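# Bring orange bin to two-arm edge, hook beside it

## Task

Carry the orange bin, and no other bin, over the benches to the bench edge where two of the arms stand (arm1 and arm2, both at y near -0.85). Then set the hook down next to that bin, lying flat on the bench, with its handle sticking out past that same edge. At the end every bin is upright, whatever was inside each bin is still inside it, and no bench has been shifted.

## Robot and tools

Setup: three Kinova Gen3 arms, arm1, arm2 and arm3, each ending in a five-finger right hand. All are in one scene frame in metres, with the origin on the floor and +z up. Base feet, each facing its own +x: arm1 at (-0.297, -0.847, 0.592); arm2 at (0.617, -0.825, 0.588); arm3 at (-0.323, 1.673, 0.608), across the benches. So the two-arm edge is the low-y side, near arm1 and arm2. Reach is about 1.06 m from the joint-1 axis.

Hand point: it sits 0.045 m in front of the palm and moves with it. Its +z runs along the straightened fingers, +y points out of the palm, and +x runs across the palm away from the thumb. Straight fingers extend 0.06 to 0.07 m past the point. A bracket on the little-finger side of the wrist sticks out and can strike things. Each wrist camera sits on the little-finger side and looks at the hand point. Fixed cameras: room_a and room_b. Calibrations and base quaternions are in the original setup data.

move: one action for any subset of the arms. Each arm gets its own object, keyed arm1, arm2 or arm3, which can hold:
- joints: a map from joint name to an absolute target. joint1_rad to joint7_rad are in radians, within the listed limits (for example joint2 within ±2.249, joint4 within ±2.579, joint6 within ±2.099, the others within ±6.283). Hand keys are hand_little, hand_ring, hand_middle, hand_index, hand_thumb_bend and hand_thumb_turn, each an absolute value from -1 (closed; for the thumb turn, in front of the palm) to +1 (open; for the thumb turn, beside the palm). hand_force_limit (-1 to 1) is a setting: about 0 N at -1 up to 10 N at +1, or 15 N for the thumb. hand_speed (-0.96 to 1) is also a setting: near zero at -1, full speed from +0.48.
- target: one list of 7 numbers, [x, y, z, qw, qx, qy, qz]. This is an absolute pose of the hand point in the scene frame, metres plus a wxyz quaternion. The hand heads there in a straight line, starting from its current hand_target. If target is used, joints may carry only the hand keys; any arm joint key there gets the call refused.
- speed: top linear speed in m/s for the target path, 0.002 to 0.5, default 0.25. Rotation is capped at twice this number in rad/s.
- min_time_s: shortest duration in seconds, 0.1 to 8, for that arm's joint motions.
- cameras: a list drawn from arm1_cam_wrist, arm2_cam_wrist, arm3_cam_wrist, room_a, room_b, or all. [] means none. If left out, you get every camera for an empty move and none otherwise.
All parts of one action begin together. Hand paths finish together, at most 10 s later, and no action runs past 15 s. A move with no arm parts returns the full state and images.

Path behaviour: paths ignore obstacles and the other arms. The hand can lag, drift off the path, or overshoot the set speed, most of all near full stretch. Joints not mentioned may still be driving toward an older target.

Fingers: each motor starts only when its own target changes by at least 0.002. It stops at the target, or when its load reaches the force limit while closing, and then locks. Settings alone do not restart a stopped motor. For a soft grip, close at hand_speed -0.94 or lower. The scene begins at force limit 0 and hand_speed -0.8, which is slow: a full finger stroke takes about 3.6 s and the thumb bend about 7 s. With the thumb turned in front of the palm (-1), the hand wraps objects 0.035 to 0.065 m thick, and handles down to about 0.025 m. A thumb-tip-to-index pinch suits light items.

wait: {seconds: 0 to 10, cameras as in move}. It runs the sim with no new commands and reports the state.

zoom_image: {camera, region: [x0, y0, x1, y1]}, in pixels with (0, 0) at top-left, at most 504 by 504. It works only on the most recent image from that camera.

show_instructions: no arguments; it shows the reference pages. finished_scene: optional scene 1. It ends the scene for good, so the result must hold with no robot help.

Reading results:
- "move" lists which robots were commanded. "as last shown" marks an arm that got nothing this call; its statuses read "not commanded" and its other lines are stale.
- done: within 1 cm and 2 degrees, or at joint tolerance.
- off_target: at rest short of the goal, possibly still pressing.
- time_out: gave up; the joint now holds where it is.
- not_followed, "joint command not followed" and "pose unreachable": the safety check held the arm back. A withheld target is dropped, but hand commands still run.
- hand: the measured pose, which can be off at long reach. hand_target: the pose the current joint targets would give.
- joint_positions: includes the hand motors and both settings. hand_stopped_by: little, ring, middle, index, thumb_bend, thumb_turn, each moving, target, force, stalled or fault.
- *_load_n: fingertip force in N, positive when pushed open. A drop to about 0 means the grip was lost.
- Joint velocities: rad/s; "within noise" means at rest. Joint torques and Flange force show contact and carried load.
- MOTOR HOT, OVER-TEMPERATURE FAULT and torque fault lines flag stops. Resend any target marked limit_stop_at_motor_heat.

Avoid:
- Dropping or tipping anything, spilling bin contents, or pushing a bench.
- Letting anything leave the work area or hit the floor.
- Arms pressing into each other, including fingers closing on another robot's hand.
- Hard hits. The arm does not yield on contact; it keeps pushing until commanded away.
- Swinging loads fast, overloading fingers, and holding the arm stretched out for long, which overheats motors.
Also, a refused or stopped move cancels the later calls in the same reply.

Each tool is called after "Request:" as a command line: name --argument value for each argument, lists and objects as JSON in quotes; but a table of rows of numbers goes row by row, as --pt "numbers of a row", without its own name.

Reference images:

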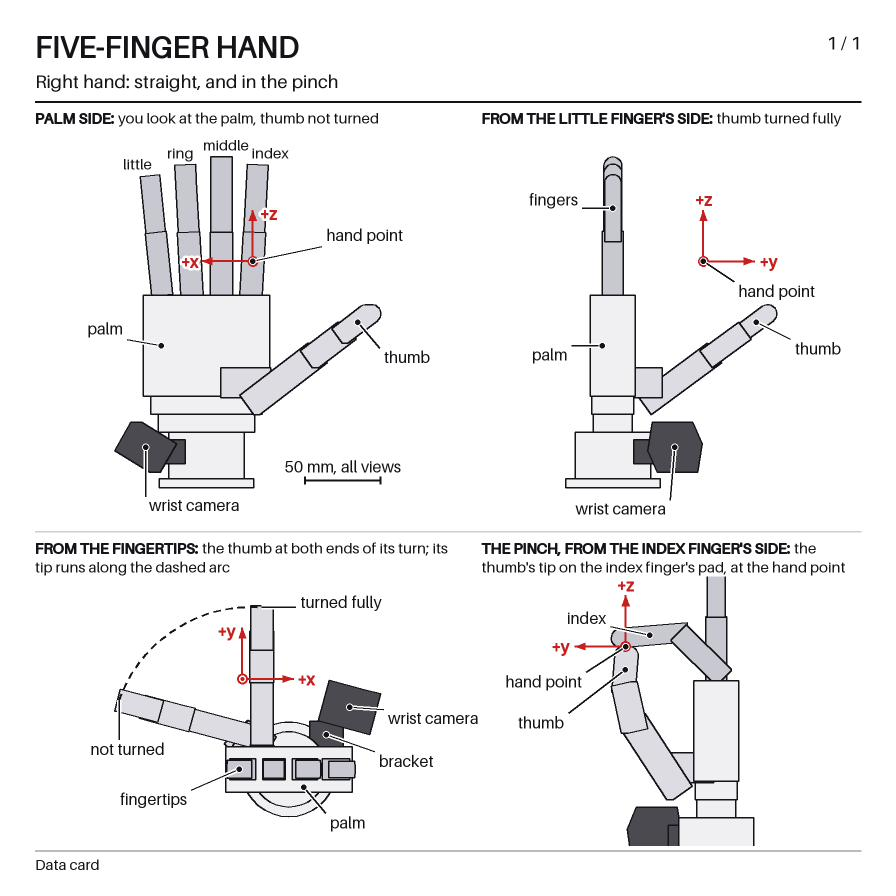

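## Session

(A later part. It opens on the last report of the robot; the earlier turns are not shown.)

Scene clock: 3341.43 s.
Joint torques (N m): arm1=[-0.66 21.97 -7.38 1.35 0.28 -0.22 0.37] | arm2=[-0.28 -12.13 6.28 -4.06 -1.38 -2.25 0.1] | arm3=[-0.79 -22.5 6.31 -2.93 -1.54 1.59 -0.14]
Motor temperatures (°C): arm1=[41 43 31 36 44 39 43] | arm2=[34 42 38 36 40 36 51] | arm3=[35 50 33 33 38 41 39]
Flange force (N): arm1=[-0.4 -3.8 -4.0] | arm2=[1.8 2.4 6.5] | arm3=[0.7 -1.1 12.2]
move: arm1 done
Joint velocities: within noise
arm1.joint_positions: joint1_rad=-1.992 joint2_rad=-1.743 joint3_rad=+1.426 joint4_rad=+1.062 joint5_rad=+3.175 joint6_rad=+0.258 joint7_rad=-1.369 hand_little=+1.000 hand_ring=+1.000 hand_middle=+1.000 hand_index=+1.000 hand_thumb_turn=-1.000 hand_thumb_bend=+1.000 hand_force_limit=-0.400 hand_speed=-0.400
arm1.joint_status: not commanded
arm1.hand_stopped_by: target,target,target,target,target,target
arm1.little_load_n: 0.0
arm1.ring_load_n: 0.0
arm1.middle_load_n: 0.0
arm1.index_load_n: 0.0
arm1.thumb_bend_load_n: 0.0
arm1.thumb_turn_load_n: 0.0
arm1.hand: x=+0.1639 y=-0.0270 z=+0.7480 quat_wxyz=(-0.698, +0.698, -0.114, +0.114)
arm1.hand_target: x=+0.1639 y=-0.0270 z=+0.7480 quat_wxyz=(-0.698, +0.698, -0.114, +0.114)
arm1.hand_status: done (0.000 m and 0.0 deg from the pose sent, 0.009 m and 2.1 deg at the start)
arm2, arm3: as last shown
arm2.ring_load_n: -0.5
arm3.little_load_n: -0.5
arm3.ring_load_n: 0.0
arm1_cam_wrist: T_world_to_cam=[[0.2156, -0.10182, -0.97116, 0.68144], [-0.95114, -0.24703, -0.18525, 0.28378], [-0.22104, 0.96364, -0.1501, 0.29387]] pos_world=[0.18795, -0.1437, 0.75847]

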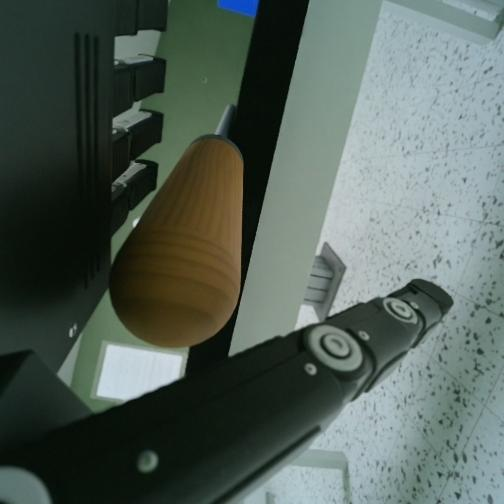

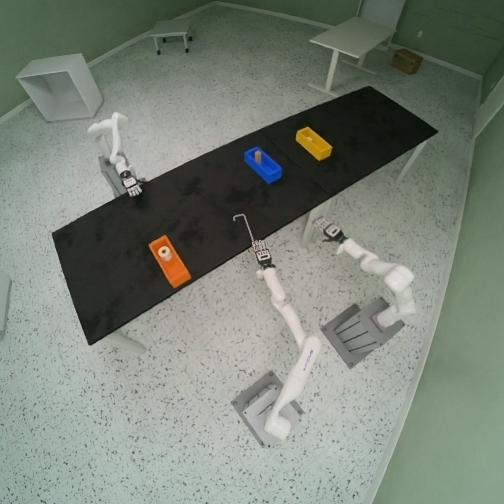

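Request:
move --arm1 '{"target": [0.1637, -0.0268, 0.737, 0.69791, -0.69791, 0.11366, -0.11366], "speed": 0.04}'

Request:
move --arm1 '{"joints": {"hand_thumb_bend": 0.25, "hand_speed": -0.4, "hand_force_limit": -0.4}}' --cameras '["arm1_cam_wrist","room_b"]'

Request:
zoom_image --camera "room_b" --region '[230, 205, 280, 255]'

Scene clock: 3428.37 s.
Joint torques (N m): arm1=[-0.75 20.29 -6.4 1.26 0.14 -0.1 0.44] | arm2=[-0.31 -12.15 6.31 -4.07 -1.38 -2.27 0.1] | arm3=[-0.74 -22.48 6.34 -2.94 -1.54 1.59 -0.13]
Motor temperatures (°C): arm1=[41 41 32 36 44 39 43] | arm2=[34 42 38 36 40 36 51] | arm3=[35 50 33 33 38 41 39]
Flange force (N): arm1=[-0.4 -6.3 -4.5] | arm2=[1.9 2.5 6.6] | arm3=[0.6 -1.2 12.1]
move: arm1 done
Joint velocities: within noise
arm1.joint_positions: joint1_rad=-1.995 joint2_rad=-1.769 joint3_rad=+1.409 joint4_rad=+1.054 joint5_rad=+3.202 joint6_rad=+0.249 joint7_rad=-1.364 hand_little=+1.000 hand_ring=+1.000 hand_middle=+1.000 hand_index=+1.000 hand_thumb_turn=-1.000 hand_thumb_bend=+1.000 hand_force_limit=-0.400 hand_speed=-0.400
arm1.joint_status: not commanded
arm1.hand_stopped_by: target,target,target,target,target,target
arm1.little_load_n: 0.0
arm1.ring_load_n: -0.5
arm1.middle_load_n: 0.0
arm1.index_load_n: 0.0
arm1.thumb_bend_load_n: 0.0
arm1.thumb_turn_load_n: 0.0
arm1.hand: x=+0.1637 y=-0.0268 z=+0.7370 quat_wxyz=(-0.698, +0.698, -0.114, +0.114)
arm1.hand_target: x=+0.1637 y=-0.0268 z=+0.7370 quat_wxyz=(-0.698, +0.698, -0.114, +0.114)
arm1.hand_status: done (0.000 m and 0.0 deg from the pose sent, 0.011 m and 0.0 deg at the start)
arm2, arm3: as last shown
arm2.ring_load_n: 0.0
arm2.middle_load_n: -0.5
arm3.little_load_n: 0.0
pictures: none

Scene clock: 3429.73 s.
Joint torques (N m): arm1=[-0.7 20.25 -6.44 1.22 0.18 -0.13 0.45] | arm2=[-0.3 -12.1 6.28 -4 -1.37 -2.26 0.12] | arm3=[-0.77 -22.45 6.31 -2.88 -1.54 1.6 -0.15]
Motor temperatures (°C): arm1=[41 41 32 36 44 39 43] | arm2=[34 42 38 36 40 36 51] | arm3=[35 50 33 33 38 41 39]
Flange force (N): arm1=[-0.5 -6.6 -4.6] | arm2=[1.8 2.3 6.7] | arm3=[0.6 -1.3 12.4]
move: arm1 done
Joint velocities: within noise
arm1.joint_positions: joint1_rad=-1.995 joint2_rad=-1.769 joint3_rad=+1.409 joint4_rad=+1.054 joint5_rad=+3.202 joint6_rad=+0.249 joint7_rad=-1.364 hand_little=+1.000 hand_ring=+1.000 hand_middle=+1.000 hand_index=+1.000 hand_thumb_turn=-1.000 hand_thumb_bend=+0.250 hand_force_limit=-0.400 hand_speed=-0.400
arm1.joint_status: all done
arm1.hand_stopped_by: target,target,target,target,target,target
arm1.little_load_n: 0.0
arm1.ring_load_n: 0.0
arm1.middle_load_n: 0.0
arm1.index_load_n: 0.0
arm1.thumb_bend_load_n: 0.0
arm1.thumb_turn_load_n: 0.0
arm1.hand: x=+0.1637 y=-0.0268 z=+0.7370 quat_wxyz=(-0.698, +0.698, -0.114, +0.114)
arm1.hand_target: x=+0.1637 y=-0.0268 z=+0.7370 quat_wxyz=(-0.698, +0.698, -0.114, +0.114)
arm1.hand_status: not commanded
arm2.joint_positions: joint1_rad=-0.967 joint2_rad=+0.602 joint3_rad=+0.958 joint4_rad=+2.284 joint5_rad=+0.070 joint6_rad=-1.089 joint7_rad=-0.505 hand_little=+1.000 hand_ring=+1.000 hand_middle=+1.000 hand_index=+1.000 hand_thumb_turn=-1.000 hand_thumb_bend=+1.000 hand_force_limit=-0.200 hand_speed=-0.300
arm2.joint_status: not commanded
arm2.hand_stopped_by: target,target,target,target,target,target
arm2.little_load_n: 0.0
arm2.ring_load_n: 0.0
arm2.middle_load_n: 0.0
arm2.index_load_n: 0.0
arm2.thumb_bend_load_n: 0.0
arm2.thumb_turn_load_n: 0.0
arm2.hand: x=+0.5000 y=-0.2000 z=+0.9000 quat_wxyz=(-0.690, +0.721, +0.042, -0.040)
arm2.hand_target: x=+0.5000 y=-0.2000 z=+0.9000 quat_wxyz=(-0.690, +0.721, +0.042, -0.040)
arm2.hand_status: not commanded
arm3.joint_positions: joint1_rad=-0.736 joint2_rad=+1.139 joint3_rad=+0.957 joint4_rad=+1.457 joint5_rad=-3.095 joint6_rad=+0.689 joint7_rad=+2.258 hand_little=+1.000 hand_ring=+1.000 hand_middle=+1.000 hand_index=+1.000 hand_thumb_turn=+1.000 hand_thumb_bend=+1.000 hand_force_limit=+0.000 hand_speed=-0.800
arm3.joint_status: not commanded
arm3.hand_stopped_by: target,target,target,target,target,target
arm3.little_load_n: 0.0
arm3.ring_load_n: 0.0
arm3.middle_load_n: -0.5
arm3.index_load_n: -0.5
arm3.thumb_bend_load_n: 0.0
arm3.thumb_turn_load_n: 0.0
arm3.hand: x=-0.2480 y=+0.8000 z=+0.8400 quat_wxyz=(+0.000, +0.000, -0.737, +0.676)
arm3.hand_target: x=-0.2480 y=+0.8000 z=+0.8400 quat_wxyz=(+0.000, +0.000, -0.737, +0.676)
arm3.hand_status: not commanded
arm1_cam_wrist: T_world_to_cam=[[0.21559, -0.10182, -0.97116, 0.67083], [-0.95114, -0.24703, -0.18524, 0.28159], [-0.22104, 0.96364, -0.1501, 0.29198]] pos_world=[0.18775, -0.1435, 0.74747]

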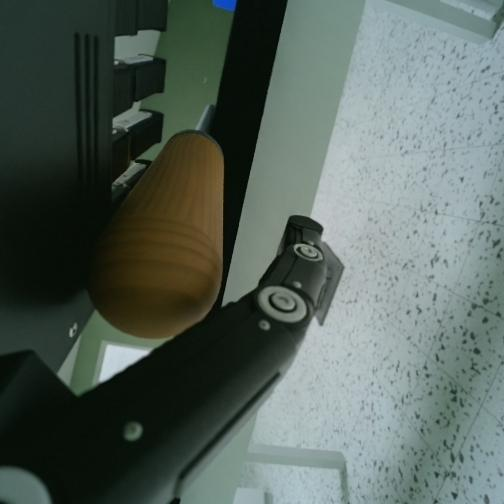

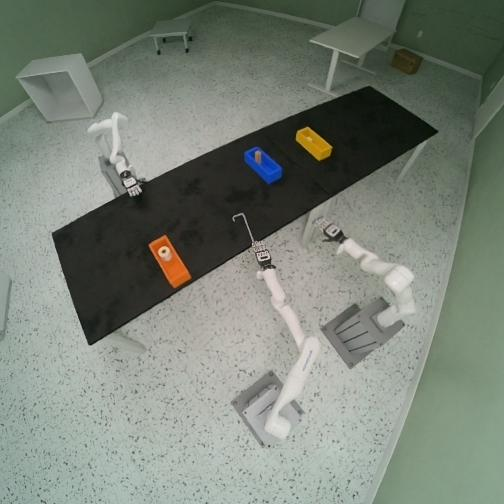

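Scaled by 10.080 from the camera's image (finer frame: 720x720).

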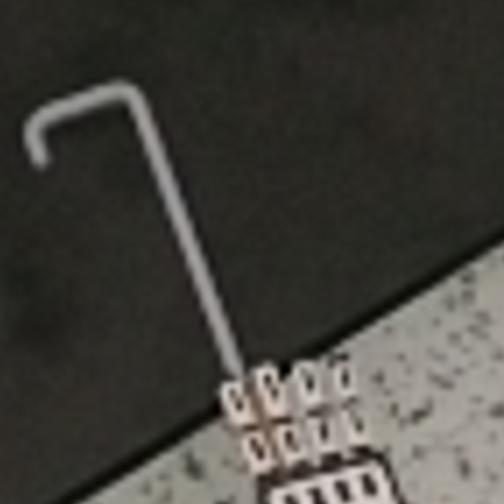

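Request:
move --arm1 '{"target": [0.1637, -0.0268, 0.743, 0.69791, -0.69791, 0.11366, -0.11366], "speed": 0.04}'

Request:
move --arm1 '{"joints": {"hand_thumb_bend": -0.2, "hand_speed": -0.88, "hand_force_limit": -0.3}}' --cameras '["arm1_cam_wrist","room_b"]'

Request:
zoom_image --camera "room_b" --region '[230, 205, 280, 255]'

Scene clock: 3481.00 s.
Joint torques (N m): arm1=[-0.74 21.94 -7.35 1.46 0.28 -0.21 0.44] | arm2=[-0.3 -12.16 6.34 -4.07 -1.39 -2.24 0.12] | arm3=[-0.73 -22.47 6.33 -2.94 -1.55 1.56 -0.14]
Motor temperatures (°C): arm1=[41 42 32 36 44 39 43] | arm2=[34 41 38 36 40 36 51] | arm3=[35 50 33 33 38 41 39]
Flange force (N): arm1=[-0.4 -4.0 -4.2] | arm2=[1.9 2.6 6.6] | arm3=[0.7 -1.1 12.0]
move: arm1 done
Joint velocities: within noise
arm1.joint_positions: joint1_rad=-1.993 joint2_rad=-1.755 joint3_rad=+1.418 joint4_rad=+1.058 joint5_rad=+3.187 joint6_rad=+0.254 joint7_rad=-1.366 hand_little=+1.000 hand_ring=+1.000 hand_middle=+1.000 hand_index=+1.000 hand_thumb_turn=-1.000 hand_thumb_bend=+0.250 hand_force_limit=-0.400 hand_speed=-0.400
arm1.joint_status: not commanded
arm1.hand_stopped_by: target,target,target,target,target,target
arm1.little_load_n: 0.0
arm1.ring_load_n: 0.0
arm1.middle_load_n: 0.0
arm1.index_load_n: 0.0
arm1.thumb_bend_load_n: 0.0
arm1.thumb_turn_load_n: 0.0
arm1.hand: x=+0.1637 y=-0.0268 z=+0.7430 quat_wxyz=(-0.698, +0.698, -0.114, +0.114)
arm1.hand_target: x=+0.1637 y=-0.0268 z=+0.7430 quat_wxyz=(-0.698, +0.698, -0.114, +0.114)
arm1.hand_status: done (0.000 m and 0.0 deg from the pose sent, 0.006 m and 0.0 deg at the start)
arm2, arm3: as last shown
arm2.little_load_n: -0.5
arm3.middle_load_n: 0.0
arm3.index_load_n: 0.0
pictures: none

Scene clock: 3483.67 s.
Joint torques (N m): arm1=[-0.69 23.72 -8.55 1.82 0.38 -0.35 0.35] | arm2=[-0.29 -12.17 6.35 -4.06 -1.38 -2.24 0.08] | arm3=[-0.79 -22.47 6.36 -2.94 -1.52 1.6 -0.13]
Motor temperatures (°C): arm1=[41 42 32 36 44 39 43] | arm2=[34 41 38 36 40 36 51] | arm3=[35 50 33 33 38 41 39]
Flange force (N): arm1=[-0.4 -1.6 -4.0] | arm2=[1.8 2.6 6.6] | arm3=[0.7 -1.1 12.2]
move: arm1 off_target
Joint velocities: within noise
arm1.joint_positions: joint1_rad=-1.993 joint2_rad=-1.755 joint3_rad=+1.418 joint4_rad=+1.058 joint5_rad=+3.187 joint6_rad=+0.254 joint7_rad=-1.366 hand_little=+1.000 hand_ring=+1.000 hand_middle=+1.000 hand_index=+1.000 hand_thumb_turn=-1.000 hand_thumb_bend=-0.142 hand_force_limit=-0.300 hand_speed=-0.880
arm1.joint_status: hand_thumb_bend off_target (ended at -0.142, target -0.200); the others done
arm1.hand_stopped_by: target,target,target,target,force,target
arm1.little_load_n: 0.0
arm1.ring_load_n: 0.0
arm1.middle_load_n: 0.0
arm1.index_load_n: 0.0
arm1.thumb_bend_load_n: 5.5
arm1.thumb_turn_load_n: 0.5
arm1.hand: x=+0.1637 y=-0.0268 z=+0.7430 quat_wxyz=(-0.698, +0.698, -0.114, +0.114)
arm1.hand_target: x=+0.1637 y=-0.0268 z=+0.7430 quat_wxyz=(-0.698, +0.698, -0.114, +0.114)
arm1.hand_status: not commanded
arm2, arm3: as last shown
arm2.little_load_n: 0.0
arm3.little_load_n: -0.5
arm1_cam_wrist: T_world_to_cam=[[0.2156, -0.10182, -0.97116, 0.67665], [-0.95114, -0.24703, -0.18525, 0.28271], [-0.22104, 0.96364, -0.1501, 0.29288]] pos_world=[0.18775, -0.1435, 0.75347]

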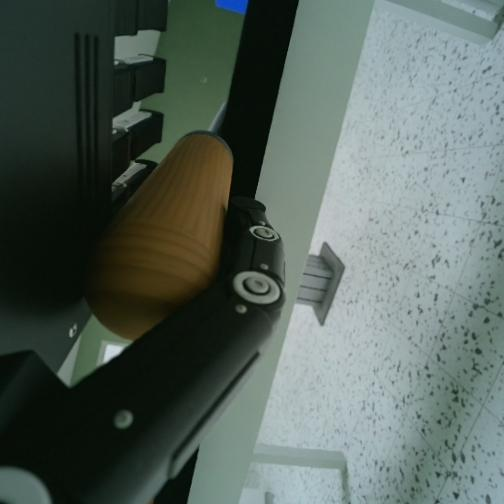

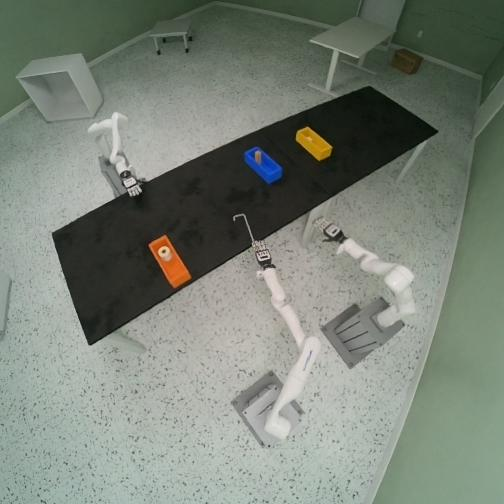

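Scaled by 10.080 from the camera's image (finer frame: 720x720).

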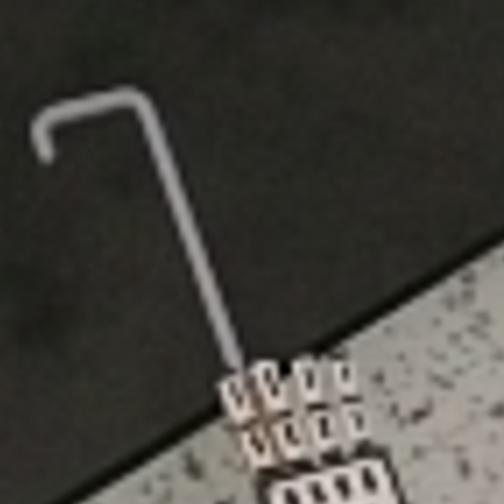

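Request:
move --arm1 '{"joints": {"hand_index": 0.75, "hand_middle": 0.75, "hand_speed": -0.94, "hand_force_limit": -0.65}}'

Request:
move --arm1 '{"target": [0.1637, -0.0268, 0.755, 0.69791, -0.69791, 0.11366, -0.11366], "speed": 0.02}' --cameras '["arm1_cam_wrist","room_b","room_a"]'

Request:
zoom_image --camera "room_b" --region '[230, 205, 280, 255]'

Scene clock: 3495.27 s.
Joint torques (N m): arm1=[-0.53 22.83 -7.97 1.65 0.25 -0.27 0.34] | arm2=[-0.33 -12.19 6.31 -4.02 -1.37 -2.22 0.13] | arm3=[-0.76 -22.47 6.31 -2.91 -1.52 1.58 -0.16]
Motor temperatures (°C): arm1=[41 42 32 36 44 39 43] | arm2=[34 41 38 36 40 36 51] | arm3=[35 50 33 33 38 41 39]
Flange force (N): arm1=[-0.5 -2.6 -3.5] | arm2=[2.0 2.8 6.8] | arm3=[0.6 -1.1 12.2]
move: arm1 off_target
Joint velocities: within noise
arm1.joint_positions: joint1_rad=-1.993 joint2_rad=-1.755 joint3_rad=+1.418 joint4_rad=+1.058 joint5_rad=+3.187 joint6_rad=+0.254 joint7_rad=-1.366 hand_little=+1.000 hand_ring=+1.000 hand_middle=+0.877 hand_index=+0.860 hand_thumb_turn=-1.000 hand_thumb_bend=-0.142 hand_force_limit=-0.650 hand_speed=-0.940
arm1.joint_status: hand_middle off_target (ended at +0.877, target +0.750); hand_index off_target (ended at +0.860, target +0.750); the others done
arm1.hand_stopped_by: target,target,force,force,force,target
arm1.little_load_n: 0.0
arm1.ring_load_n: 0.0
arm1.middle_load_n: 2.5
arm1.index_load_n: 2.5
arm1.thumb_bend_load_n: 6.0
arm1.thumb_turn_load_n: 0.5
arm1.hand: x=+0.1637 y=-0.0268 z=+0.7430 quat_wxyz=(-0.698, +0.698, -0.114, +0.114)
arm1.hand_target: x=+0.1637 y=-0.0268 z=+0.7430 quat_wxyz=(-0.698, +0.698, -0.114, +0.114)
arm1.hand_status: not commanded
arm2, arm3: as last shown
arm3.little_load_n: 0.0
arm3.thumb_turn_load_n: -0.5
pictures: none

Scene clock: 3496.37 s.
Joint torques (N m): arm1=[-0.84 24.19 -9.04 1.55 0.54 -0.43 0.3] | arm2=[-0.29 -12.17 6.3 -4.01 -1.37 -2.24 0.08] | arm3=[-0.79 -22.43 6.3 -2.88 -1.55 1.57 -0.12]
Motor temperatures (°C): arm1=[41 42 32 36 44 39 43] | arm2=[34 41 38 36 40 36 51] | arm3=[35 50 33 33 38 41 39]
Flange force (N): arm1=[-0.4 -1.4 -4.6] | arm2=[1.8 2.5 6.7] | arm3=[0.8 -1.3 12.3]
move: arm1 done
Joint velocities: within noise
arm1.joint_positions: joint1_rad=-1.991 joint2_rad=-1.726 joint3_rad=+1.436 joint4_rad=+1.066 joint5_rad=+3.157 joint6_rad=+0.263 joint7_rad=-1.371 hand_little=+1.000 hand_ring=+1.000 hand_middle=+0.877 hand_index=+0.860 hand_thumb_turn=-1.000 hand_thumb_bend=-0.141 hand_force_limit=-0.650 hand_speed=-0.940
arm1.joint_status: not commanded
arm1.hand_stopped_by: target,target,force,force,force,target
arm1.little_load_n: 0.0
arm1.ring_load_n: 0.0
arm1.middle_load_n: 0.0
arm1.index_load_n: 0.5
arm1.thumb_bend_load_n: 10.5
arm1.thumb_turn_load_n: 0.5
arm1.hand: x=+0.1637 y=-0.0268 z=+0.7550 quat_wxyz=(-0.698, +0.698, -0.114, +0.114)
arm1.hand_target: x=+0.1637 y=-0.0268 z=+0.7550 quat_wxyz=(-0.698, +0.698, -0.114, +0.114)
arm1.hand_status: done (0.000 m and 0.0 deg from the pose sent, 0.012 m and 0.0 deg at the start)
arm2, arm3: as last shown
arm2.ring_load_n: -0.5
arm2.index_load_n: -0.5
arm3.index_load_n: -0.5
arm3.thumb_turn_load_n: 0.0
pictures: arm1_cam_wrist, room_a, room_b
arm1_cam_wrist: T_world_to_cam=[[0.21559, -0.10182, -0.97116, 0.68841], [-0.95114, -0.24703, -0.18524, 0.28495], [-0.22104, 0.96364, -0.1501, 0.2947]] pos_world=[0.18775, -0.1435, 0.76557]

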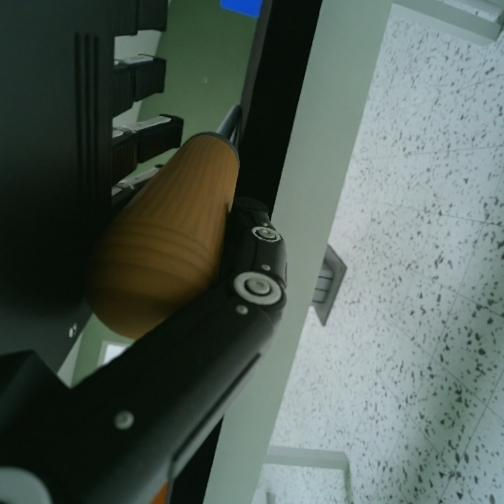

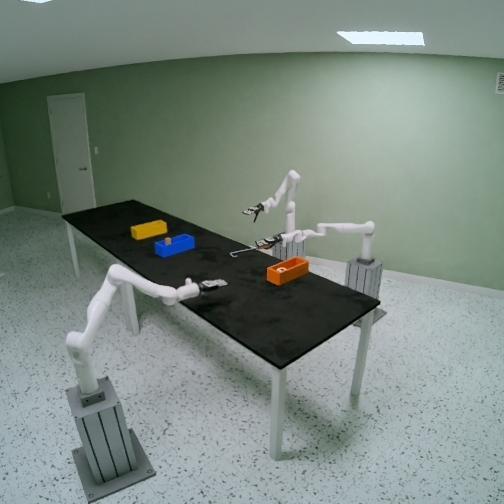

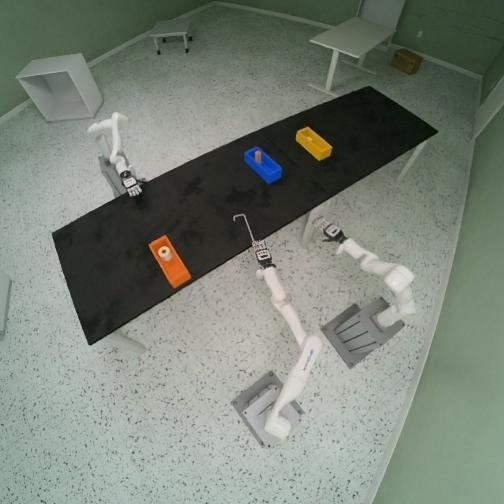

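Scaled by 10.080 from the camera's image (finer frame: 720x720).

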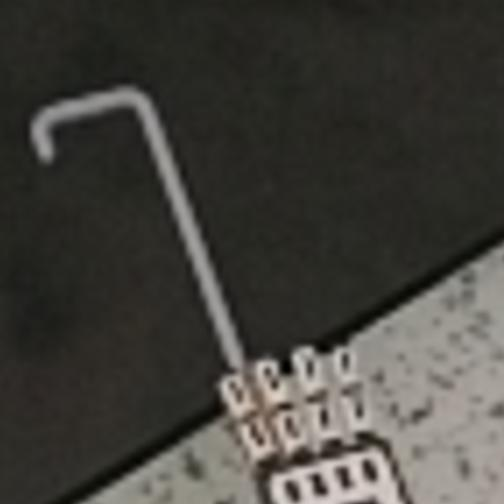

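Request:
move --arm1 '{"target": [0.1637, -0.0268, 0.765, 0.69791, -0.69791, 0.11366, -0.11366], "speed": 0.02}' --cameras '["arm1_cam_wrist","room_b"]'

Request:
zoom_image --camera "room_b" --region '[230, 205, 280, 255]'

Scene clock: 3520.10 s.
Joint torques (N m): arm1=[-0.79 24.67 -9.33 1.2 0.57 -0.48 0.3] | arm2=[-0.28 -12.13 6.32 -4.02 -1.39 -2.26 0.08] | arm3=[-0.74 -22.45 6.27 -2.93 -1.55 1.55 -0.14]
Motor temperatures (°C): arm1=[41 42 32 36 44 39 43] | arm2=[34 41 38 36 40 36 51] | arm3=[35 50 33 33 38 41 39]
Flange force (N): arm1=[-0.7 -0.6 -5.1] | arm2=[1.8 2.3 6.6] | arm3=[0.7 -1.1 12.0]
move: arm1 done
Joint velocities: within noise
arm1.joint_positions: joint1_rad=-1.989 joint2_rad=-1.702 joint3_rad=+1.451 joint4_rad=+1.071 joint5_rad=+3.133 joint6_rad=+0.269 joint7_rad=-1.375 hand_little=+1.000 hand_ring=+1.000 hand_middle=+0.877 hand_index=+0.860 hand_thumb_turn=-1.000 hand_thumb_bend=-0.140 hand_force_limit=-0.650 hand_speed=-0.940
arm1.joint_status: not commanded
arm1.hand_stopped_by: target,target,force,force,force,target
arm1.little_load_n: 0.0
arm1.ring_load_n: 0.0
arm1.middle_load_n: 0.0
arm1.index_load_n: 0.0
arm1.thumb_bend_load_n: 14.0
arm1.thumb_turn_load_n: 1.0
arm1.hand: x=+0.1637 y=-0.0268 z=+0.7650 quat_wxyz=(-0.698, +0.698, -0.114, +0.114)
arm1.hand_target: x=+0.1637 y=-0.0268 z=+0.7650 quat_wxyz=(-0.698, +0.698, -0.114, +0.114)
arm1.hand_status: done (0.000 m and 0.0 deg from the pose sent, 0.010 m and 0.0 deg at the start)
arm2, arm3: as last shown
arm2.little_load_n: -0.5
arm2.ring_load_n: 0.0
arm2.middle_load_n: -0.5
arm3.ring_load_n: -0.5
arm3.middle_load_n: -0.5
arm3.thumb_turn_load_n: -0.5
arm1_cam_wrist: T_world_to_cam=[[0.21559, -0.10182, -0.97116, 0.69802], [-0.95114, -0.24703, -0.18524, 0.28678], [-0.22104, 0.96364, -0.1501, 0.29618]] pos_world=[0.18775, -0.1435, 0.77547]

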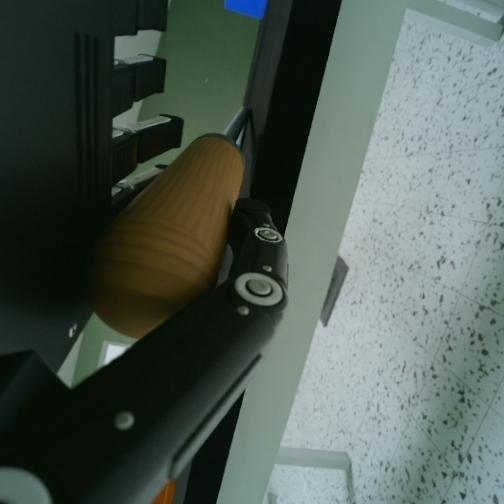

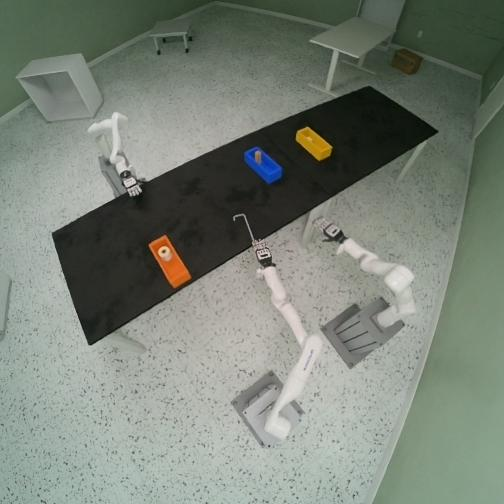

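Scaled by 10.080 from the camera's image (finer frame: 720x720).

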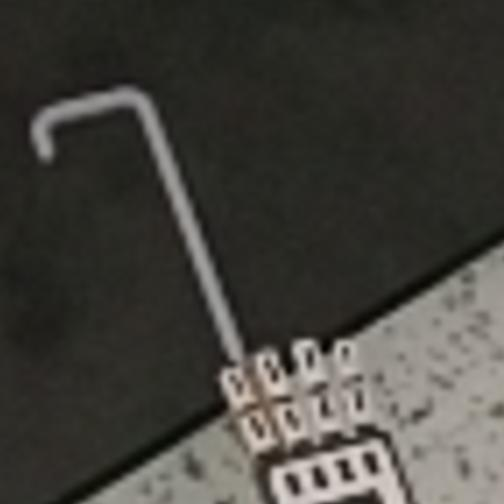

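Request:
move --arm1 '{"target": [0.12, -0.027, 0.765, 0.70323, -0.70323, 0.07391, -0.07391], "speed": 0.05}' --cameras '["arm1_cam_wrist","room_b"]'

Request:
zoom_image --camera "room_b" --region '[215, 205, 265, 255]'

Scene clock: 3564.17 s.
Joint torques (N m): arm1=[-0.97 23.7 -9.67 1.01 0.34 -0.53 0.32] | arm2=[-0.33 -12.17 6.31 -4.02 -1.4 -2.24 0.11] | arm3=[-0.74 -22.46 6.31 -2.94 -1.52 1.59 -0.16]
Motor temperatures (°C): arm1=[41 42 32 36 44 39 43] | arm2=[34 41 38 36 40 36 51] | arm3=[35 50 33 33 38 41 39]
Flange force (N): arm1=[-0.8 -1.3 -4.7] | arm2=[2.0 2.6 6.8] | arm3=[0.6 -1.1 12.0]
move: arm1 done
Joint velocities: within noise
arm1.joint_positions: joint1_rad=-1.970 joint2_rad=-1.690 joint3_rad=+1.485 joint4_rad=+1.124 joint5_rad=+3.105 joint6_rad=+0.193 joint7_rad=-1.378 hand_little=+1.000 hand_ring=+1.000 hand_middle=+0.877 hand_index=+0.860 hand_thumb_turn=-1.000 hand_thumb_bend=-0.140 hand_force_limit=-0.650 hand_speed=-0.940
arm1.joint_status: not commanded
arm1.hand_stopped_by: target,target,force,force,force,target
arm1.little_load_n: 0.0
arm1.ring_load_n: 0.0
arm1.middle_load_n: 0.0
arm1.index_load_n: 0.0
arm1.thumb_bend_load_n: 14.5
arm1.thumb_turn_load_n: 1.0
arm1.hand: x=+0.1200 y=-0.0270 z=+0.7650 quat_wxyz=(-0.703, +0.703, -0.074, +0.074)
arm1.hand_target: x=+0.1200 y=-0.0270 z=+0.7650 quat_wxyz=(-0.703, +0.703, -0.074, +0.074)
arm1.hand_status: done (0.000 m and 0.0 deg from the pose sent, 0.044 m and 6.5 deg at the start)
arm2, arm3: as last shown
arm2.little_load_n: 0.0
arm2.middle_load_n: 0.0
arm2.index_load_n: 0.0
arm3.ring_load_n: 0.0
arm3.middle_load_n: 0.0
arm3.index_load_n: 0.0
arm3.thumb_turn_load_n: 0.0
arm1_cam_wrist: T_world_to_cam=[[0.22574, -0.07676, -0.97116, 0.70686], [-0.91706, -0.35309, -0.18526, 0.23825], [-0.32869, 0.93243, -0.1501, 0.29887]] pos_world=[0.15716, -0.1403, 0.77547]

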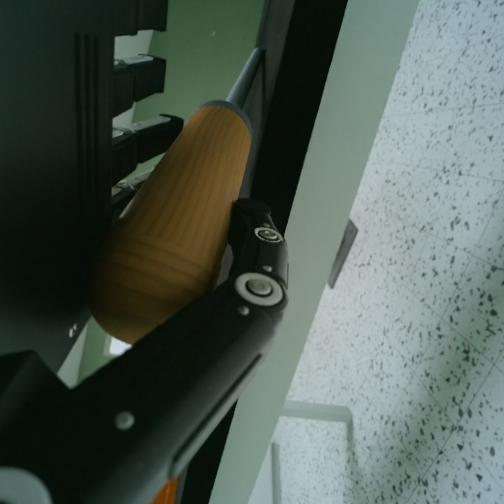

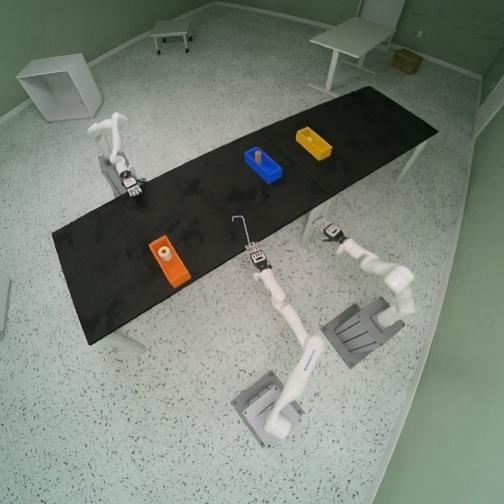

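Scaled by 10.080 from the camera's image (finer frame: 720x720).

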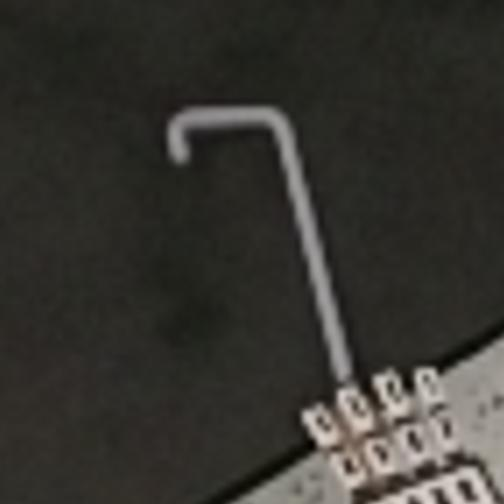

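Request:
move --arm1 '{"target": [0.1288, -0.0275, 0.745, 0.69291, -0.69291, 0.14097, -0.14097], "speed": 0.05, "joints": {"hand_index": 1.0, "hand_middle": 1.0}}' --cameras '["arm1_cam_wrist","room_b"]'

Request:
zoom_image --camera "room_b" --region '[215, 205, 265, 255]'

Scene clock: 3694.10 s.
Joint torques (N m): arm1=[-0.58 22.62 -8.83 2.11 1.24 -0.31 0.32] | arm2=[-0.28 -12.17 6.3 -4.02 -1.36 -2.26 0.1] | arm3=[-0.76 -22.45 6.31 -2.96 -1.51 1.6 -0.12]
Motor temperatures (°C): arm1=[41 45 32 36 44 39 43] | arm2=[34 41 38 36 40 36 51] | arm3=[35 50 33 33 38 41 39]
Flange force (N): arm1=[0.5 -2.1 -3.0] | arm2=[1.7 2.5 6.7] | arm3=[0.6 -1.1 12.0]
move: arm1 done
Joint velocities: within noise
arm1.joint_positions: joint1_rad=-2.017 joint2_rad=-1.784 joint3_rad=+1.397 joint4_rad=+1.212 joint5_rad=+3.234 joint6_rad=+0.502 joint7_rad=-1.371 hand_little=+1.000 hand_ring=+1.000 hand_middle=+1.000 hand_index=+1.000 hand_thumb_turn=-1.000 hand_thumb_bend=-0.141 hand_force_limit=-0.650 hand_speed=-0.940
arm1.joint_status: all done
arm1.hand_stopped_by: target,target,target,target,force,target
arm1.little_load_n: 0.0
arm1.ring_load_n: 0.0
arm1.middle_load_n: 0.0
arm1.index_load_n: 0.0
arm1.thumb_bend_load_n: 6.0
arm1.thumb_turn_load_n: 1.0
arm1.hand: x=+0.1288 y=-0.0275 z=+0.7450 quat_wxyz=(-0.693, +0.693, -0.141, +0.141)
arm1.hand_target: x=+0.1288 y=-0.0275 z=+0.7450 quat_wxyz=(-0.693, +0.693, -0.141, +0.141)
arm1.hand_status: done (0.000 m and 0.0 deg from the pose sent, 0.022 m and 11.0 deg at the start)
arm2, arm3: as last shown
arm2.index_load_n: -0.5
arm3.index_load_n: -0.5
arm1_cam_wrist: T_world_to_cam=[[0.20694, -0.1184, -0.97116, 0.68671], [-0.96758, -0.17169, -0.18524, 0.25387], [-0.1448, 0.97801, -0.15009, 0.27674]] pos_world=[0.1436, -0.14576, 0.75547]

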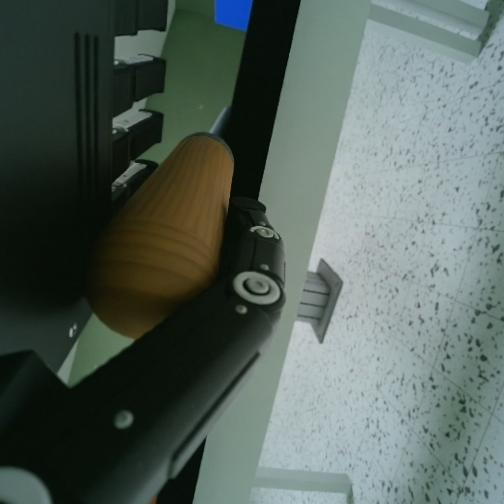

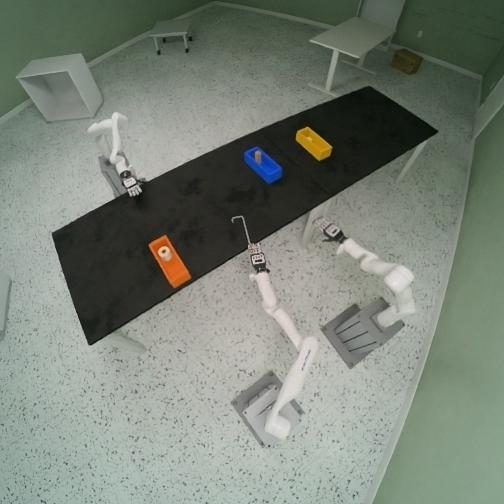

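Scaled by 10.080 from the camera's image (finer frame: 720x720).

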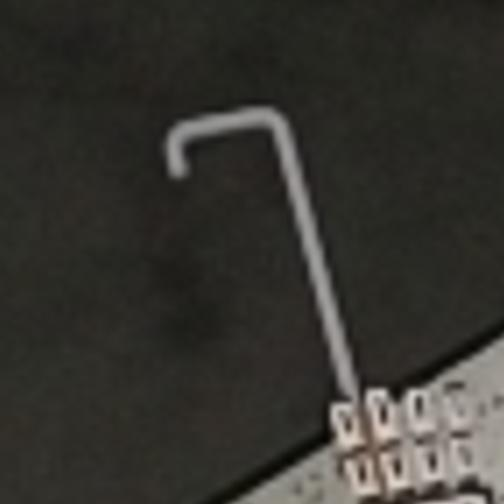

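Request:
move --arm1 '{"joints": {"hand_index": 0.72, "hand_middle": 0.72, "hand_speed": -0.94, "hand_force_limit": -0.45}}'

Request:
move --arm1 '{"target": [0.1088, -0.0275, 0.747, 0.69291, -0.69291, 0.14097, -0.14097], "speed": 0.03}' --cameras '["arm1_cam_wrist","room_b"]'

Request:
zoom_image --camera "room_b" --region '[215, 205, 265, 255]'

Scene clock: 3713.07 s.
Joint torques (N m): arm1=[-0.64 21.62 -7.99 2.01 0.96 -0.33 0.33] | arm2=[-0.26 -12.18 6.31 -4.09 -1.37 -2.26 0.09] | arm3=[-0.78 -22.5 6.34 -2.93 -1.52 1.6 -0.11]
Motor temperatures (°C): arm1=[41 44 32 36 44 39 43] | arm2=[34 41 38 36 40 36 51] | arm3=[35 50 33 33 38 41 39]
Flange force (N): arm1=[0.3 -3.1 -2.7] | arm2=[1.7 2.6 6.5] | arm3=[0.7 -1.1 12.3]
move: arm1 off_target
Joint velocities: within noise
arm1.joint_positions: joint1_rad=-2.017 joint2_rad=-1.784 joint3_rad=+1.397 joint4_rad=+1.212 joint5_rad=+3.234 joint6_rad=+0.502 joint7_rad=-1.371 hand_little=+1.000 hand_ring=+1.000 hand_middle=+0.866 hand_index=+0.855 hand_thumb_turn=-1.000 hand_thumb_bend=-0.141 hand_force_limit=-0.450 hand_speed=-0.940
arm1.joint_status: hand_middle off_target (ended at +0.866, target +0.720); hand_index off_target (ended at +0.855, target +0.720); the others done
arm1.hand_stopped_by: target,target,force,force,force,target
arm1.little_load_n: 0.0
arm1.ring_load_n: 0.0
arm1.middle_load_n: 2.5
arm1.index_load_n: 3.0
arm1.thumb_bend_load_n: 6.5
arm1.thumb_turn_load_n: 1.0
arm1.hand: x=+0.1288 y=-0.0275 z=+0.7450 quat_wxyz=(-0.693, +0.693, -0.141, +0.141)
arm1.hand_target: x=+0.1288 y=-0.0275 z=+0.7450 quat_wxyz=(-0.693, +0.693, -0.141, +0.141)
arm1.hand_status: not commanded
arm2.joint_positions: joint1_rad=-0.967 joint2_rad=+0.602 joint3_rad=+0.958 joint4_rad=+2.284 joint5_rad=+0.070 joint6_rad=-1.089 joint7_rad=-0.505 hand_little=+1.000 hand_ring=+1.000 hand_middle=+1.000 hand_index=+1.000 hand_thumb_turn=-1.000 hand_thumb_bend=+1.000 hand_force_limit=-0.200 hand_speed=-0.300
arm2.joint_status: not commanded
arm2.hand_stopped_by: target,target,target,target,target,target
arm2.little_load_n: -0.5
arm2.ring_load_n: 0.0
arm2.middle_load_n: 0.0
arm2.index_load_n: -0.5
arm2.thumb_bend_load_n: 0.0
arm2.thumb_turn_load_n: 0.0
arm2.hand: x=+0.5000 y=-0.2000 z=+0.9000 quat_wxyz=(-0.690, +0.721, +0.042, -0.040)
arm2.hand_target: x=+0.5000 y=-0.2000 z=+0.9000 quat_wxyz=(-0.690, +0.721, +0.042, -0.040)
arm2.hand_status: not commanded
arm3.joint_positions: joint1_rad=-0.736 joint2_rad=+1.139 joint3_rad=+0.957 joint4_rad=+1.457 joint5_rad=-3.095 joint6_rad=+0.689 joint7_rad=+2.258 hand_little=+1.000 hand_ring=+1.000 hand_middle=+1.000 hand_index=+1.000 hand_thumb_turn=+1.000 hand_thumb_bend=+1.000 hand_force_limit=+0.000 hand_speed=-0.800
arm3.joint_status: not commanded
arm3.hand_stopped_by: target,target,target,target,target,target
arm3.little_load_n: 0.0
arm3.ring_load_n: 0.0
arm3.middle_load_n: 0.0
arm3.index_load_n: 0.0
arm3.thumb_bend_load_n: 0.0
arm3.thumb_turn_load_n: 0.0
arm3.hand: x=-0.2480 y=+0.8000 z=+0.8400 quat_wxyz=(+0.000, +0.000, -0.737, +0.676)
arm3.hand_target: x=-0.2480 y=+0.8000 z=+0.8400 quat_wxyz=(+0.000, +0.000, -0.737, +0.676)
arm3.hand_status: not commanded
pictures: none

Scene clock: 3714.23 s.
Joint torques (N m): arm1=[-0.7 21.6 -8.45 2.1 1.2 -0.35 0.35] | arm2=[-0.28 -12.16 6.33 -3.97 -1.38 -2.25 0.09] | arm3=[-0.74 -22.49 6.35 -2.93 -1.53 1.62 -0.13]
Motor temperatures (°C): arm1=[41 44 32 36 44 39 43] | arm2=[34 41 38 36 40 36 51] | arm3=[35 50 33 33 38 41 39]
Flange force (N): arm1=[0.6 -2.7 -2.6] | arm2=[1.8 2.4 6.8] | arm3=[0.6 -1.2 12.2]
move: arm1 done
Joint velocities: within noise
arm1.joint_positions: joint1_rad=-2.025 joint2_rad=-1.789 joint3_rad=+1.398 joint4_rad=+1.265 joint5_rad=+3.236 joint6_rad=+0.561 joint7_rad=-1.368 hand_little=+1.000 hand_ring=+1.000 hand_middle=+0.866 hand_index=+0.854 hand_thumb_turn=-1.000 hand_thumb_bend=-0.141 hand_force_limit=-0.450 hand_speed=-0.940
arm1.joint_status: not commanded
arm1.hand_stopped_by: target,target,force,force,force,target
arm1.little_load_n: 0.0
arm1.ring_load_n: 0.0
arm1.middle_load_n: 3.5
arm1.index_load_n: 0.0
arm1.thumb_bend_load_n: 7.0
arm1.thumb_turn_load_n: 1.0
arm1.hand: x=+0.1087 y=-0.0275 z=+0.7470 quat_wxyz=(-0.693, +0.693, -0.141, +0.141)
arm1.hand_target: x=+0.1088 y=-0.0275 z=+0.7470 quat_wxyz=(-0.693, +0.693, -0.141, +0.141)
arm1.hand_status: done (0.000 m and 0.0 deg from the pose sent, 0.020 m and 0.0 deg at the start)
arm2, arm3: as last shown
arm2.little_load_n: 0.0
arm2.ring_load_n: -0.5
arm2.index_load_n: 0.0
arm1_cam_wrist: T_world_to_cam=[[0.20696, -0.1185, -0.97115, 0.69276], [-0.96757, -0.17171, -0.18525, 0.23489], [-0.1448, 0.978, -0.15019, 0.27422]] pos_world=[0.1236, -0.14577, 0.75747]

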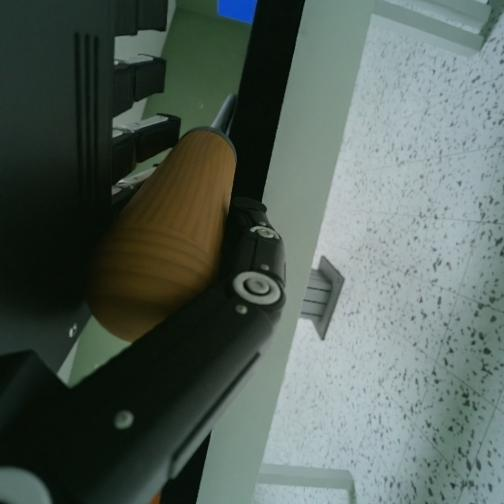

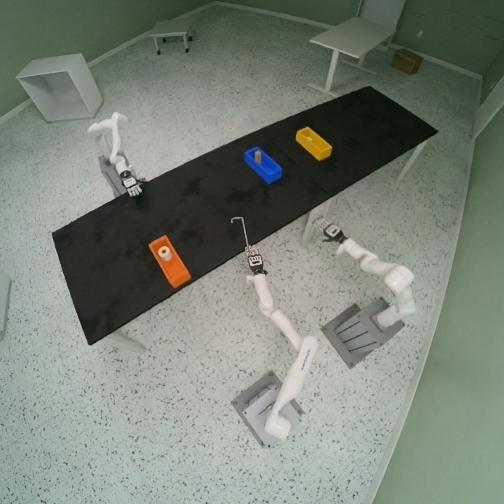

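Scaled by 10.080 from the camera's image (finer frame: 720x720).

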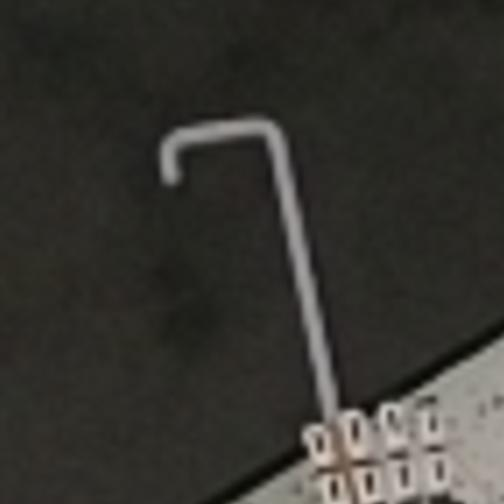

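Request:
move --arm1 '{"target": [0.0388, -0.0275, 0.747, 0.69291, -0.69291, 0.14097, -0.14097], "speed": 0.04}' --cameras '["room_b"]'

Request:
zoom_image --camera "room_b" --region '[205, 215, 255, 265]'

Scene clock: 3726.67 s.
Joint torques (N m): arm1=[-0.6 20.43 -8.62 1.86 1.64 -0.29 0.33] | arm2=[-0.29 -12.14 6.28 -4.02 -1.38 -2.24 0.12] | arm3=[-0.79 -22.5 6.28 -2.88 -1.52 1.58 -0.15]
Motor temperatures (°C): arm1=[41 44 32 36 44 39 43] | arm2=[34 41 38 36 40 36 51] | arm3=[35 50 33 33 38 41 39]
Flange force (N): arm1=[1.0 -3.1 -3.3] | arm2=[1.8 2.4 6.6] | arm3=[0.6 -1.1 12.4]
move: arm1 done
Joint velocities: within noise
arm1.joint_positions: joint1_rad=-2.073 joint2_rad=-1.815 joint3_rad=+1.397 joint4_rad=+1.413 joint5_rad=+3.263 joint6_rad=+0.753 joint7_rad=-1.363 hand_little=+1.000 hand_ring=+1.000 hand_middle=+0.866 hand_index=+0.854 hand_thumb_turn=-1.000 hand_thumb_bend=-0.141 hand_force_limit=-0.450 hand_speed=-0.940
arm1.joint_status: not commanded
arm1.hand_stopped_by: target,target,force,force,force,target
arm1.little_load_n: 0.0
arm1.ring_load_n: 0.0
arm1.middle_load_n: 4.0
arm1.index_load_n: 0.0
arm1.thumb_bend_load_n: 7.0
arm1.thumb_turn_load_n: 0.5
arm1.hand: x=+0.0387 y=-0.0275 z=+0.7470 quat_wxyz=(-0.693, +0.693, -0.141, +0.141)
arm1.hand_target: x=+0.0388 y=-0.0275 z=+0.7470 quat_wxyz=(-0.693, +0.693, -0.141, +0.141)
arm1.hand_status: done (0.000 m and 0.0 deg from the pose sent, 0.070 m and 0.0 deg at the start)
arm2, arm3: as last shown
arm2.ring_load_n: 0.0

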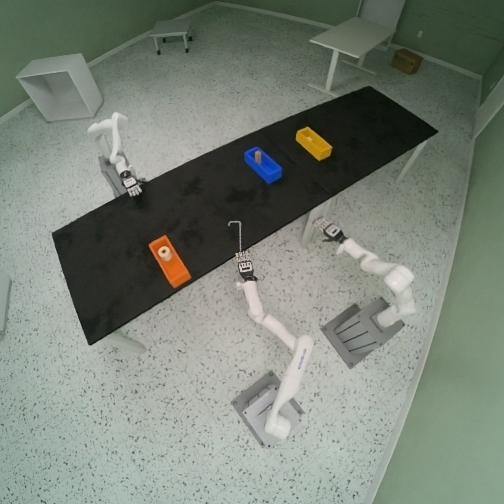

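Scaled by 10.080 from the camera's image (finer frame: 720x720).

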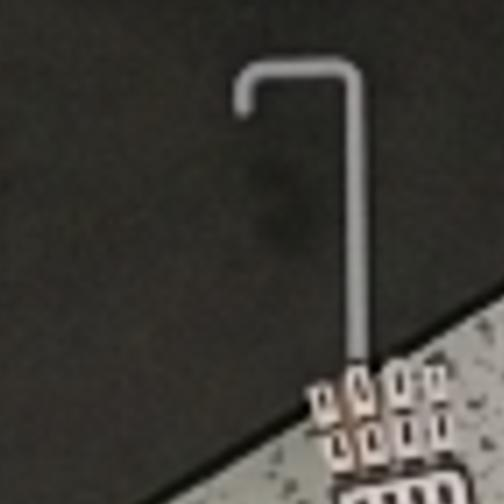

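Request:
move --arm1 '{"joints": {"hand_index": 1.0, "hand_middle": 1.0, "hand_thumb_bend": 1.0, "hand_speed": -0.6, "hand_force_limit": -0.4}}'

Request:
move --arm1 '{"joints": {"hand_thumb_turn": 1.0, "hand_speed": -0.3}}'

Request:
move --arm1 '{"target": [0.0387, -0.0275, 0.86, 0.69291, -0.69291, 0.14097, -0.14097], "speed": 0.12}' --cameras '["arm1_cam_wrist","room_b"]'

Request:
zoom_image --camera "room_b" --region '[205, 215, 265, 275]'

Scene clock: 3869.20 s.
Joint torques (N m): arm1=[-0.69 19.31 -7.83 1.8 1.38 -0.2 0.36] | arm2=[-0.31 -12.13 6.29 -4.02 -1.35 -2.24 0.07] | arm3=[-0.76 -22.5 6.33 -2.91 -1.52 1.62 -0.13]
Motor temperatures (°C): arm1=[41 41 33 36 44 39 43] | arm2=[34 41 38 36 40 36 51] | arm3=[35 51 33 33 38 41 39]
Flange force (N): arm1=[1.2 -4.7 -2.6] | arm2=[1.8 2.4 6.6] | arm3=[0.6 -1.1 12.4]
move: arm1 done
Joint velocities: within noise
arm1.joint_positions: joint1_rad=-2.073 joint2_rad=-1.815 joint3_rad=+1.397 joint4_rad=+1.413 joint5_rad=+3.263 joint6_rad=+0.753 joint7_rad=-1.363 hand_little=+1.000 hand_ring=+1.000 hand_middle=+1.000 hand_index=+1.000 hand_thumb_turn=-1.000 hand_thumb_bend=+1.000 hand_force_limit=-0.400 hand_speed=-0.600
arm1.joint_status: all done
arm1.hand_stopped_by: target,target,target,target,target,target
arm1.little_load_n: 0.0
arm1.ring_load_n: 0.0
arm1.middle_load_n: 0.0
arm1.index_load_n: 0.0
arm1.thumb_bend_load_n: 0.5
arm1.thumb_turn_load_n: 0.0
arm1.hand: x=+0.0388 y=-0.0275 z=+0.7470 quat_wxyz=(-0.693, +0.693, -0.141, +0.141)
arm1.hand_target: x=+0.0388 y=-0.0275 z=+0.7470 quat_wxyz=(-0.693, +0.693, -0.141, +0.141)
arm1.hand_status: not commanded
arm2, arm3: as last shown
arm2.ring_load_n: -0.5
pictures: none

Scene clock: 3871.17 s.
Joint torques (N m): arm1=[-0.66 19.28 -7.81 1.77 1.4 -0.19 0.33] | arm2=[-0.33 -12.13 6.37 -3.99 -1.38 -2.26 0.06] | arm3=[-0.75 -22.45 6.3 -2.94 -1.54 1.6 -0.11]
Motor temperatures (°C): arm1=[41 41 33 36 44 39 43] | arm2=[34 41 38 36 40 36 51] | arm3=[35 51 33 33 38 41 39]
Flange force (N): arm1=[1.2 -4.8 -2.6] | arm2=[1.9 2.4 6.8] | arm3=[0.7 -1.2 12.1]
move: arm1 done
Joint velocities: within noise
arm1.joint_positions: joint1_rad=-2.073 joint2_rad=-1.815 joint3_rad=+1.397 joint4_rad=+1.413 joint5_rad=+3.263 joint6_rad=+0.753 joint7_rad=-1.363 hand_little=+1.000 hand_ring=+1.000 hand_middle=+1.000 hand_index=+1.000 hand_thumb_turn=+1.000 hand_thumb_bend=+1.000 hand_force_limit=-0.400 hand_speed=-0.300
arm1.joint_status: all done
arm1.hand_stopped_by: target,target,target,target,target,target
arm1.little_load_n: 0.0
arm1.ring_load_n: 0.0
arm1.middle_load_n: 0.0
arm1.index_load_n: 0.0
arm1.thumb_bend_load_n: 0.0
arm1.thumb_turn_load_n: -0.5
arm1.hand: x=+0.0388 y=-0.0275 z=+0.7470 quat_wxyz=(-0.693, +0.693, -0.141, +0.141)
arm1.hand_target: x=+0.0388 y=-0.0275 z=+0.7470 quat_wxyz=(-0.693, +0.693, -0.141, +0.141)
arm1.hand_status: not commanded
arm2, arm3: as last shown
arm2.little_load_n: -0.5
arm2.ring_load_n: 0.0
arm2.middle_load_n: -0.5
arm2.thumb_bend_load_n: 0.5
arm3.little_load_n: -0.5
arm3.middle_load_n: -0.5
arm3.thumb_turn_load_n: -0.5
pictures: none

Scene clock: 3872.63 s.
Joint torques (N m): arm1=[-0.68 19.65 -8.1 -0.28 1.47 -0.48 0.4] | arm2=[-0.31 -12.19 6.26 -4.03 -1.36 -2.27 0.14] | arm3=[-0.73 -22.47 6.37 -2.95 -1.55 1.58 -0.12]
Motor temperatures (°C): arm1=[41 41 33 36 44 39 43] | arm2=[34 41 38 36 40 36 51] | arm3=[35 51 33 33 38 41 39]
Flange force (N): arm1=[0.8 -4.0 -4.8] | arm2=[1.8 2.5 6.7] | arm3=[0.7 -1.1 12.0]
move: arm1 done
Joint velocities: within noise
arm1.joint_positions: joint1_rad=-2.078 joint2_rad=-1.593 joint3_rad=+1.370 joint4_rad=+1.425 joint5_rad=+2.994 joint6_rad=+0.811 joint7_rad=-1.282 hand_little=+1.000 hand_ring=+1.000 hand_middle=+1.000 hand_index=+1.000 hand_thumb_turn=+1.000 hand_thumb_bend=+1.000 hand_force_limit=-0.400 hand_speed=-0.300
arm1.joint_status: not commanded
arm1.hand_stopped_by: target,target,target,target,target,target
arm1.little_load_n: 0.0
arm1.ring_load_n: 0.0
arm1.middle_load_n: 0.0
arm1.index_load_n: 0.0
arm1.thumb_bend_load_n: 0.0
arm1.thumb_turn_load_n: -0.5
arm1.hand: x=+0.0387 y=-0.0275 z=+0.8601 quat_wxyz=(-0.693, +0.693, -0.141, +0.141)
arm1.hand_target: x=+0.0387 y=-0.0275 z=+0.8600 quat_wxyz=(-0.693, +0.693, -0.141, +0.141)
arm1.hand_status: done (0.000 m and 0.0 deg from the pose sent, 0.113 m and 0.0 deg at the start)
arm2, arm3: as last shown
arm2.little_load_n: 0.0
arm2.middle_load_n: 0.0
arm2.thumb_bend_load_n: 0.0
arm3.little_load_n: 0.0
arm3.ring_load_n: -0.5
arm3.middle_load_n: 0.0
arm3.thumb_turn_load_n: 0.0
arm1_cam_wrist: T_world_to_cam=[[0.20701, -0.11831, -0.97116, 0.81714], [-0.96758, -0.17158, -0.18535, 0.18811], [-0.14471, 0.97804, -0.15, 0.28089]] pos_world=[0.0535, -0.14576, 0.87057]

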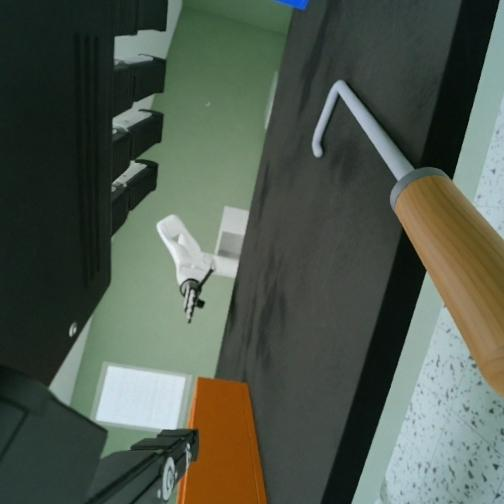

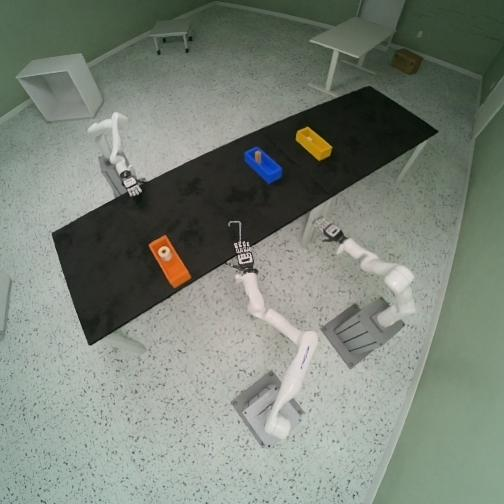

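Scaled by 8.400 from the camera's image (finer frame: 720x720).

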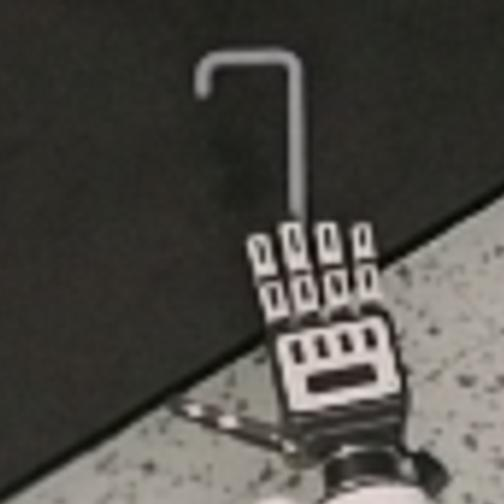

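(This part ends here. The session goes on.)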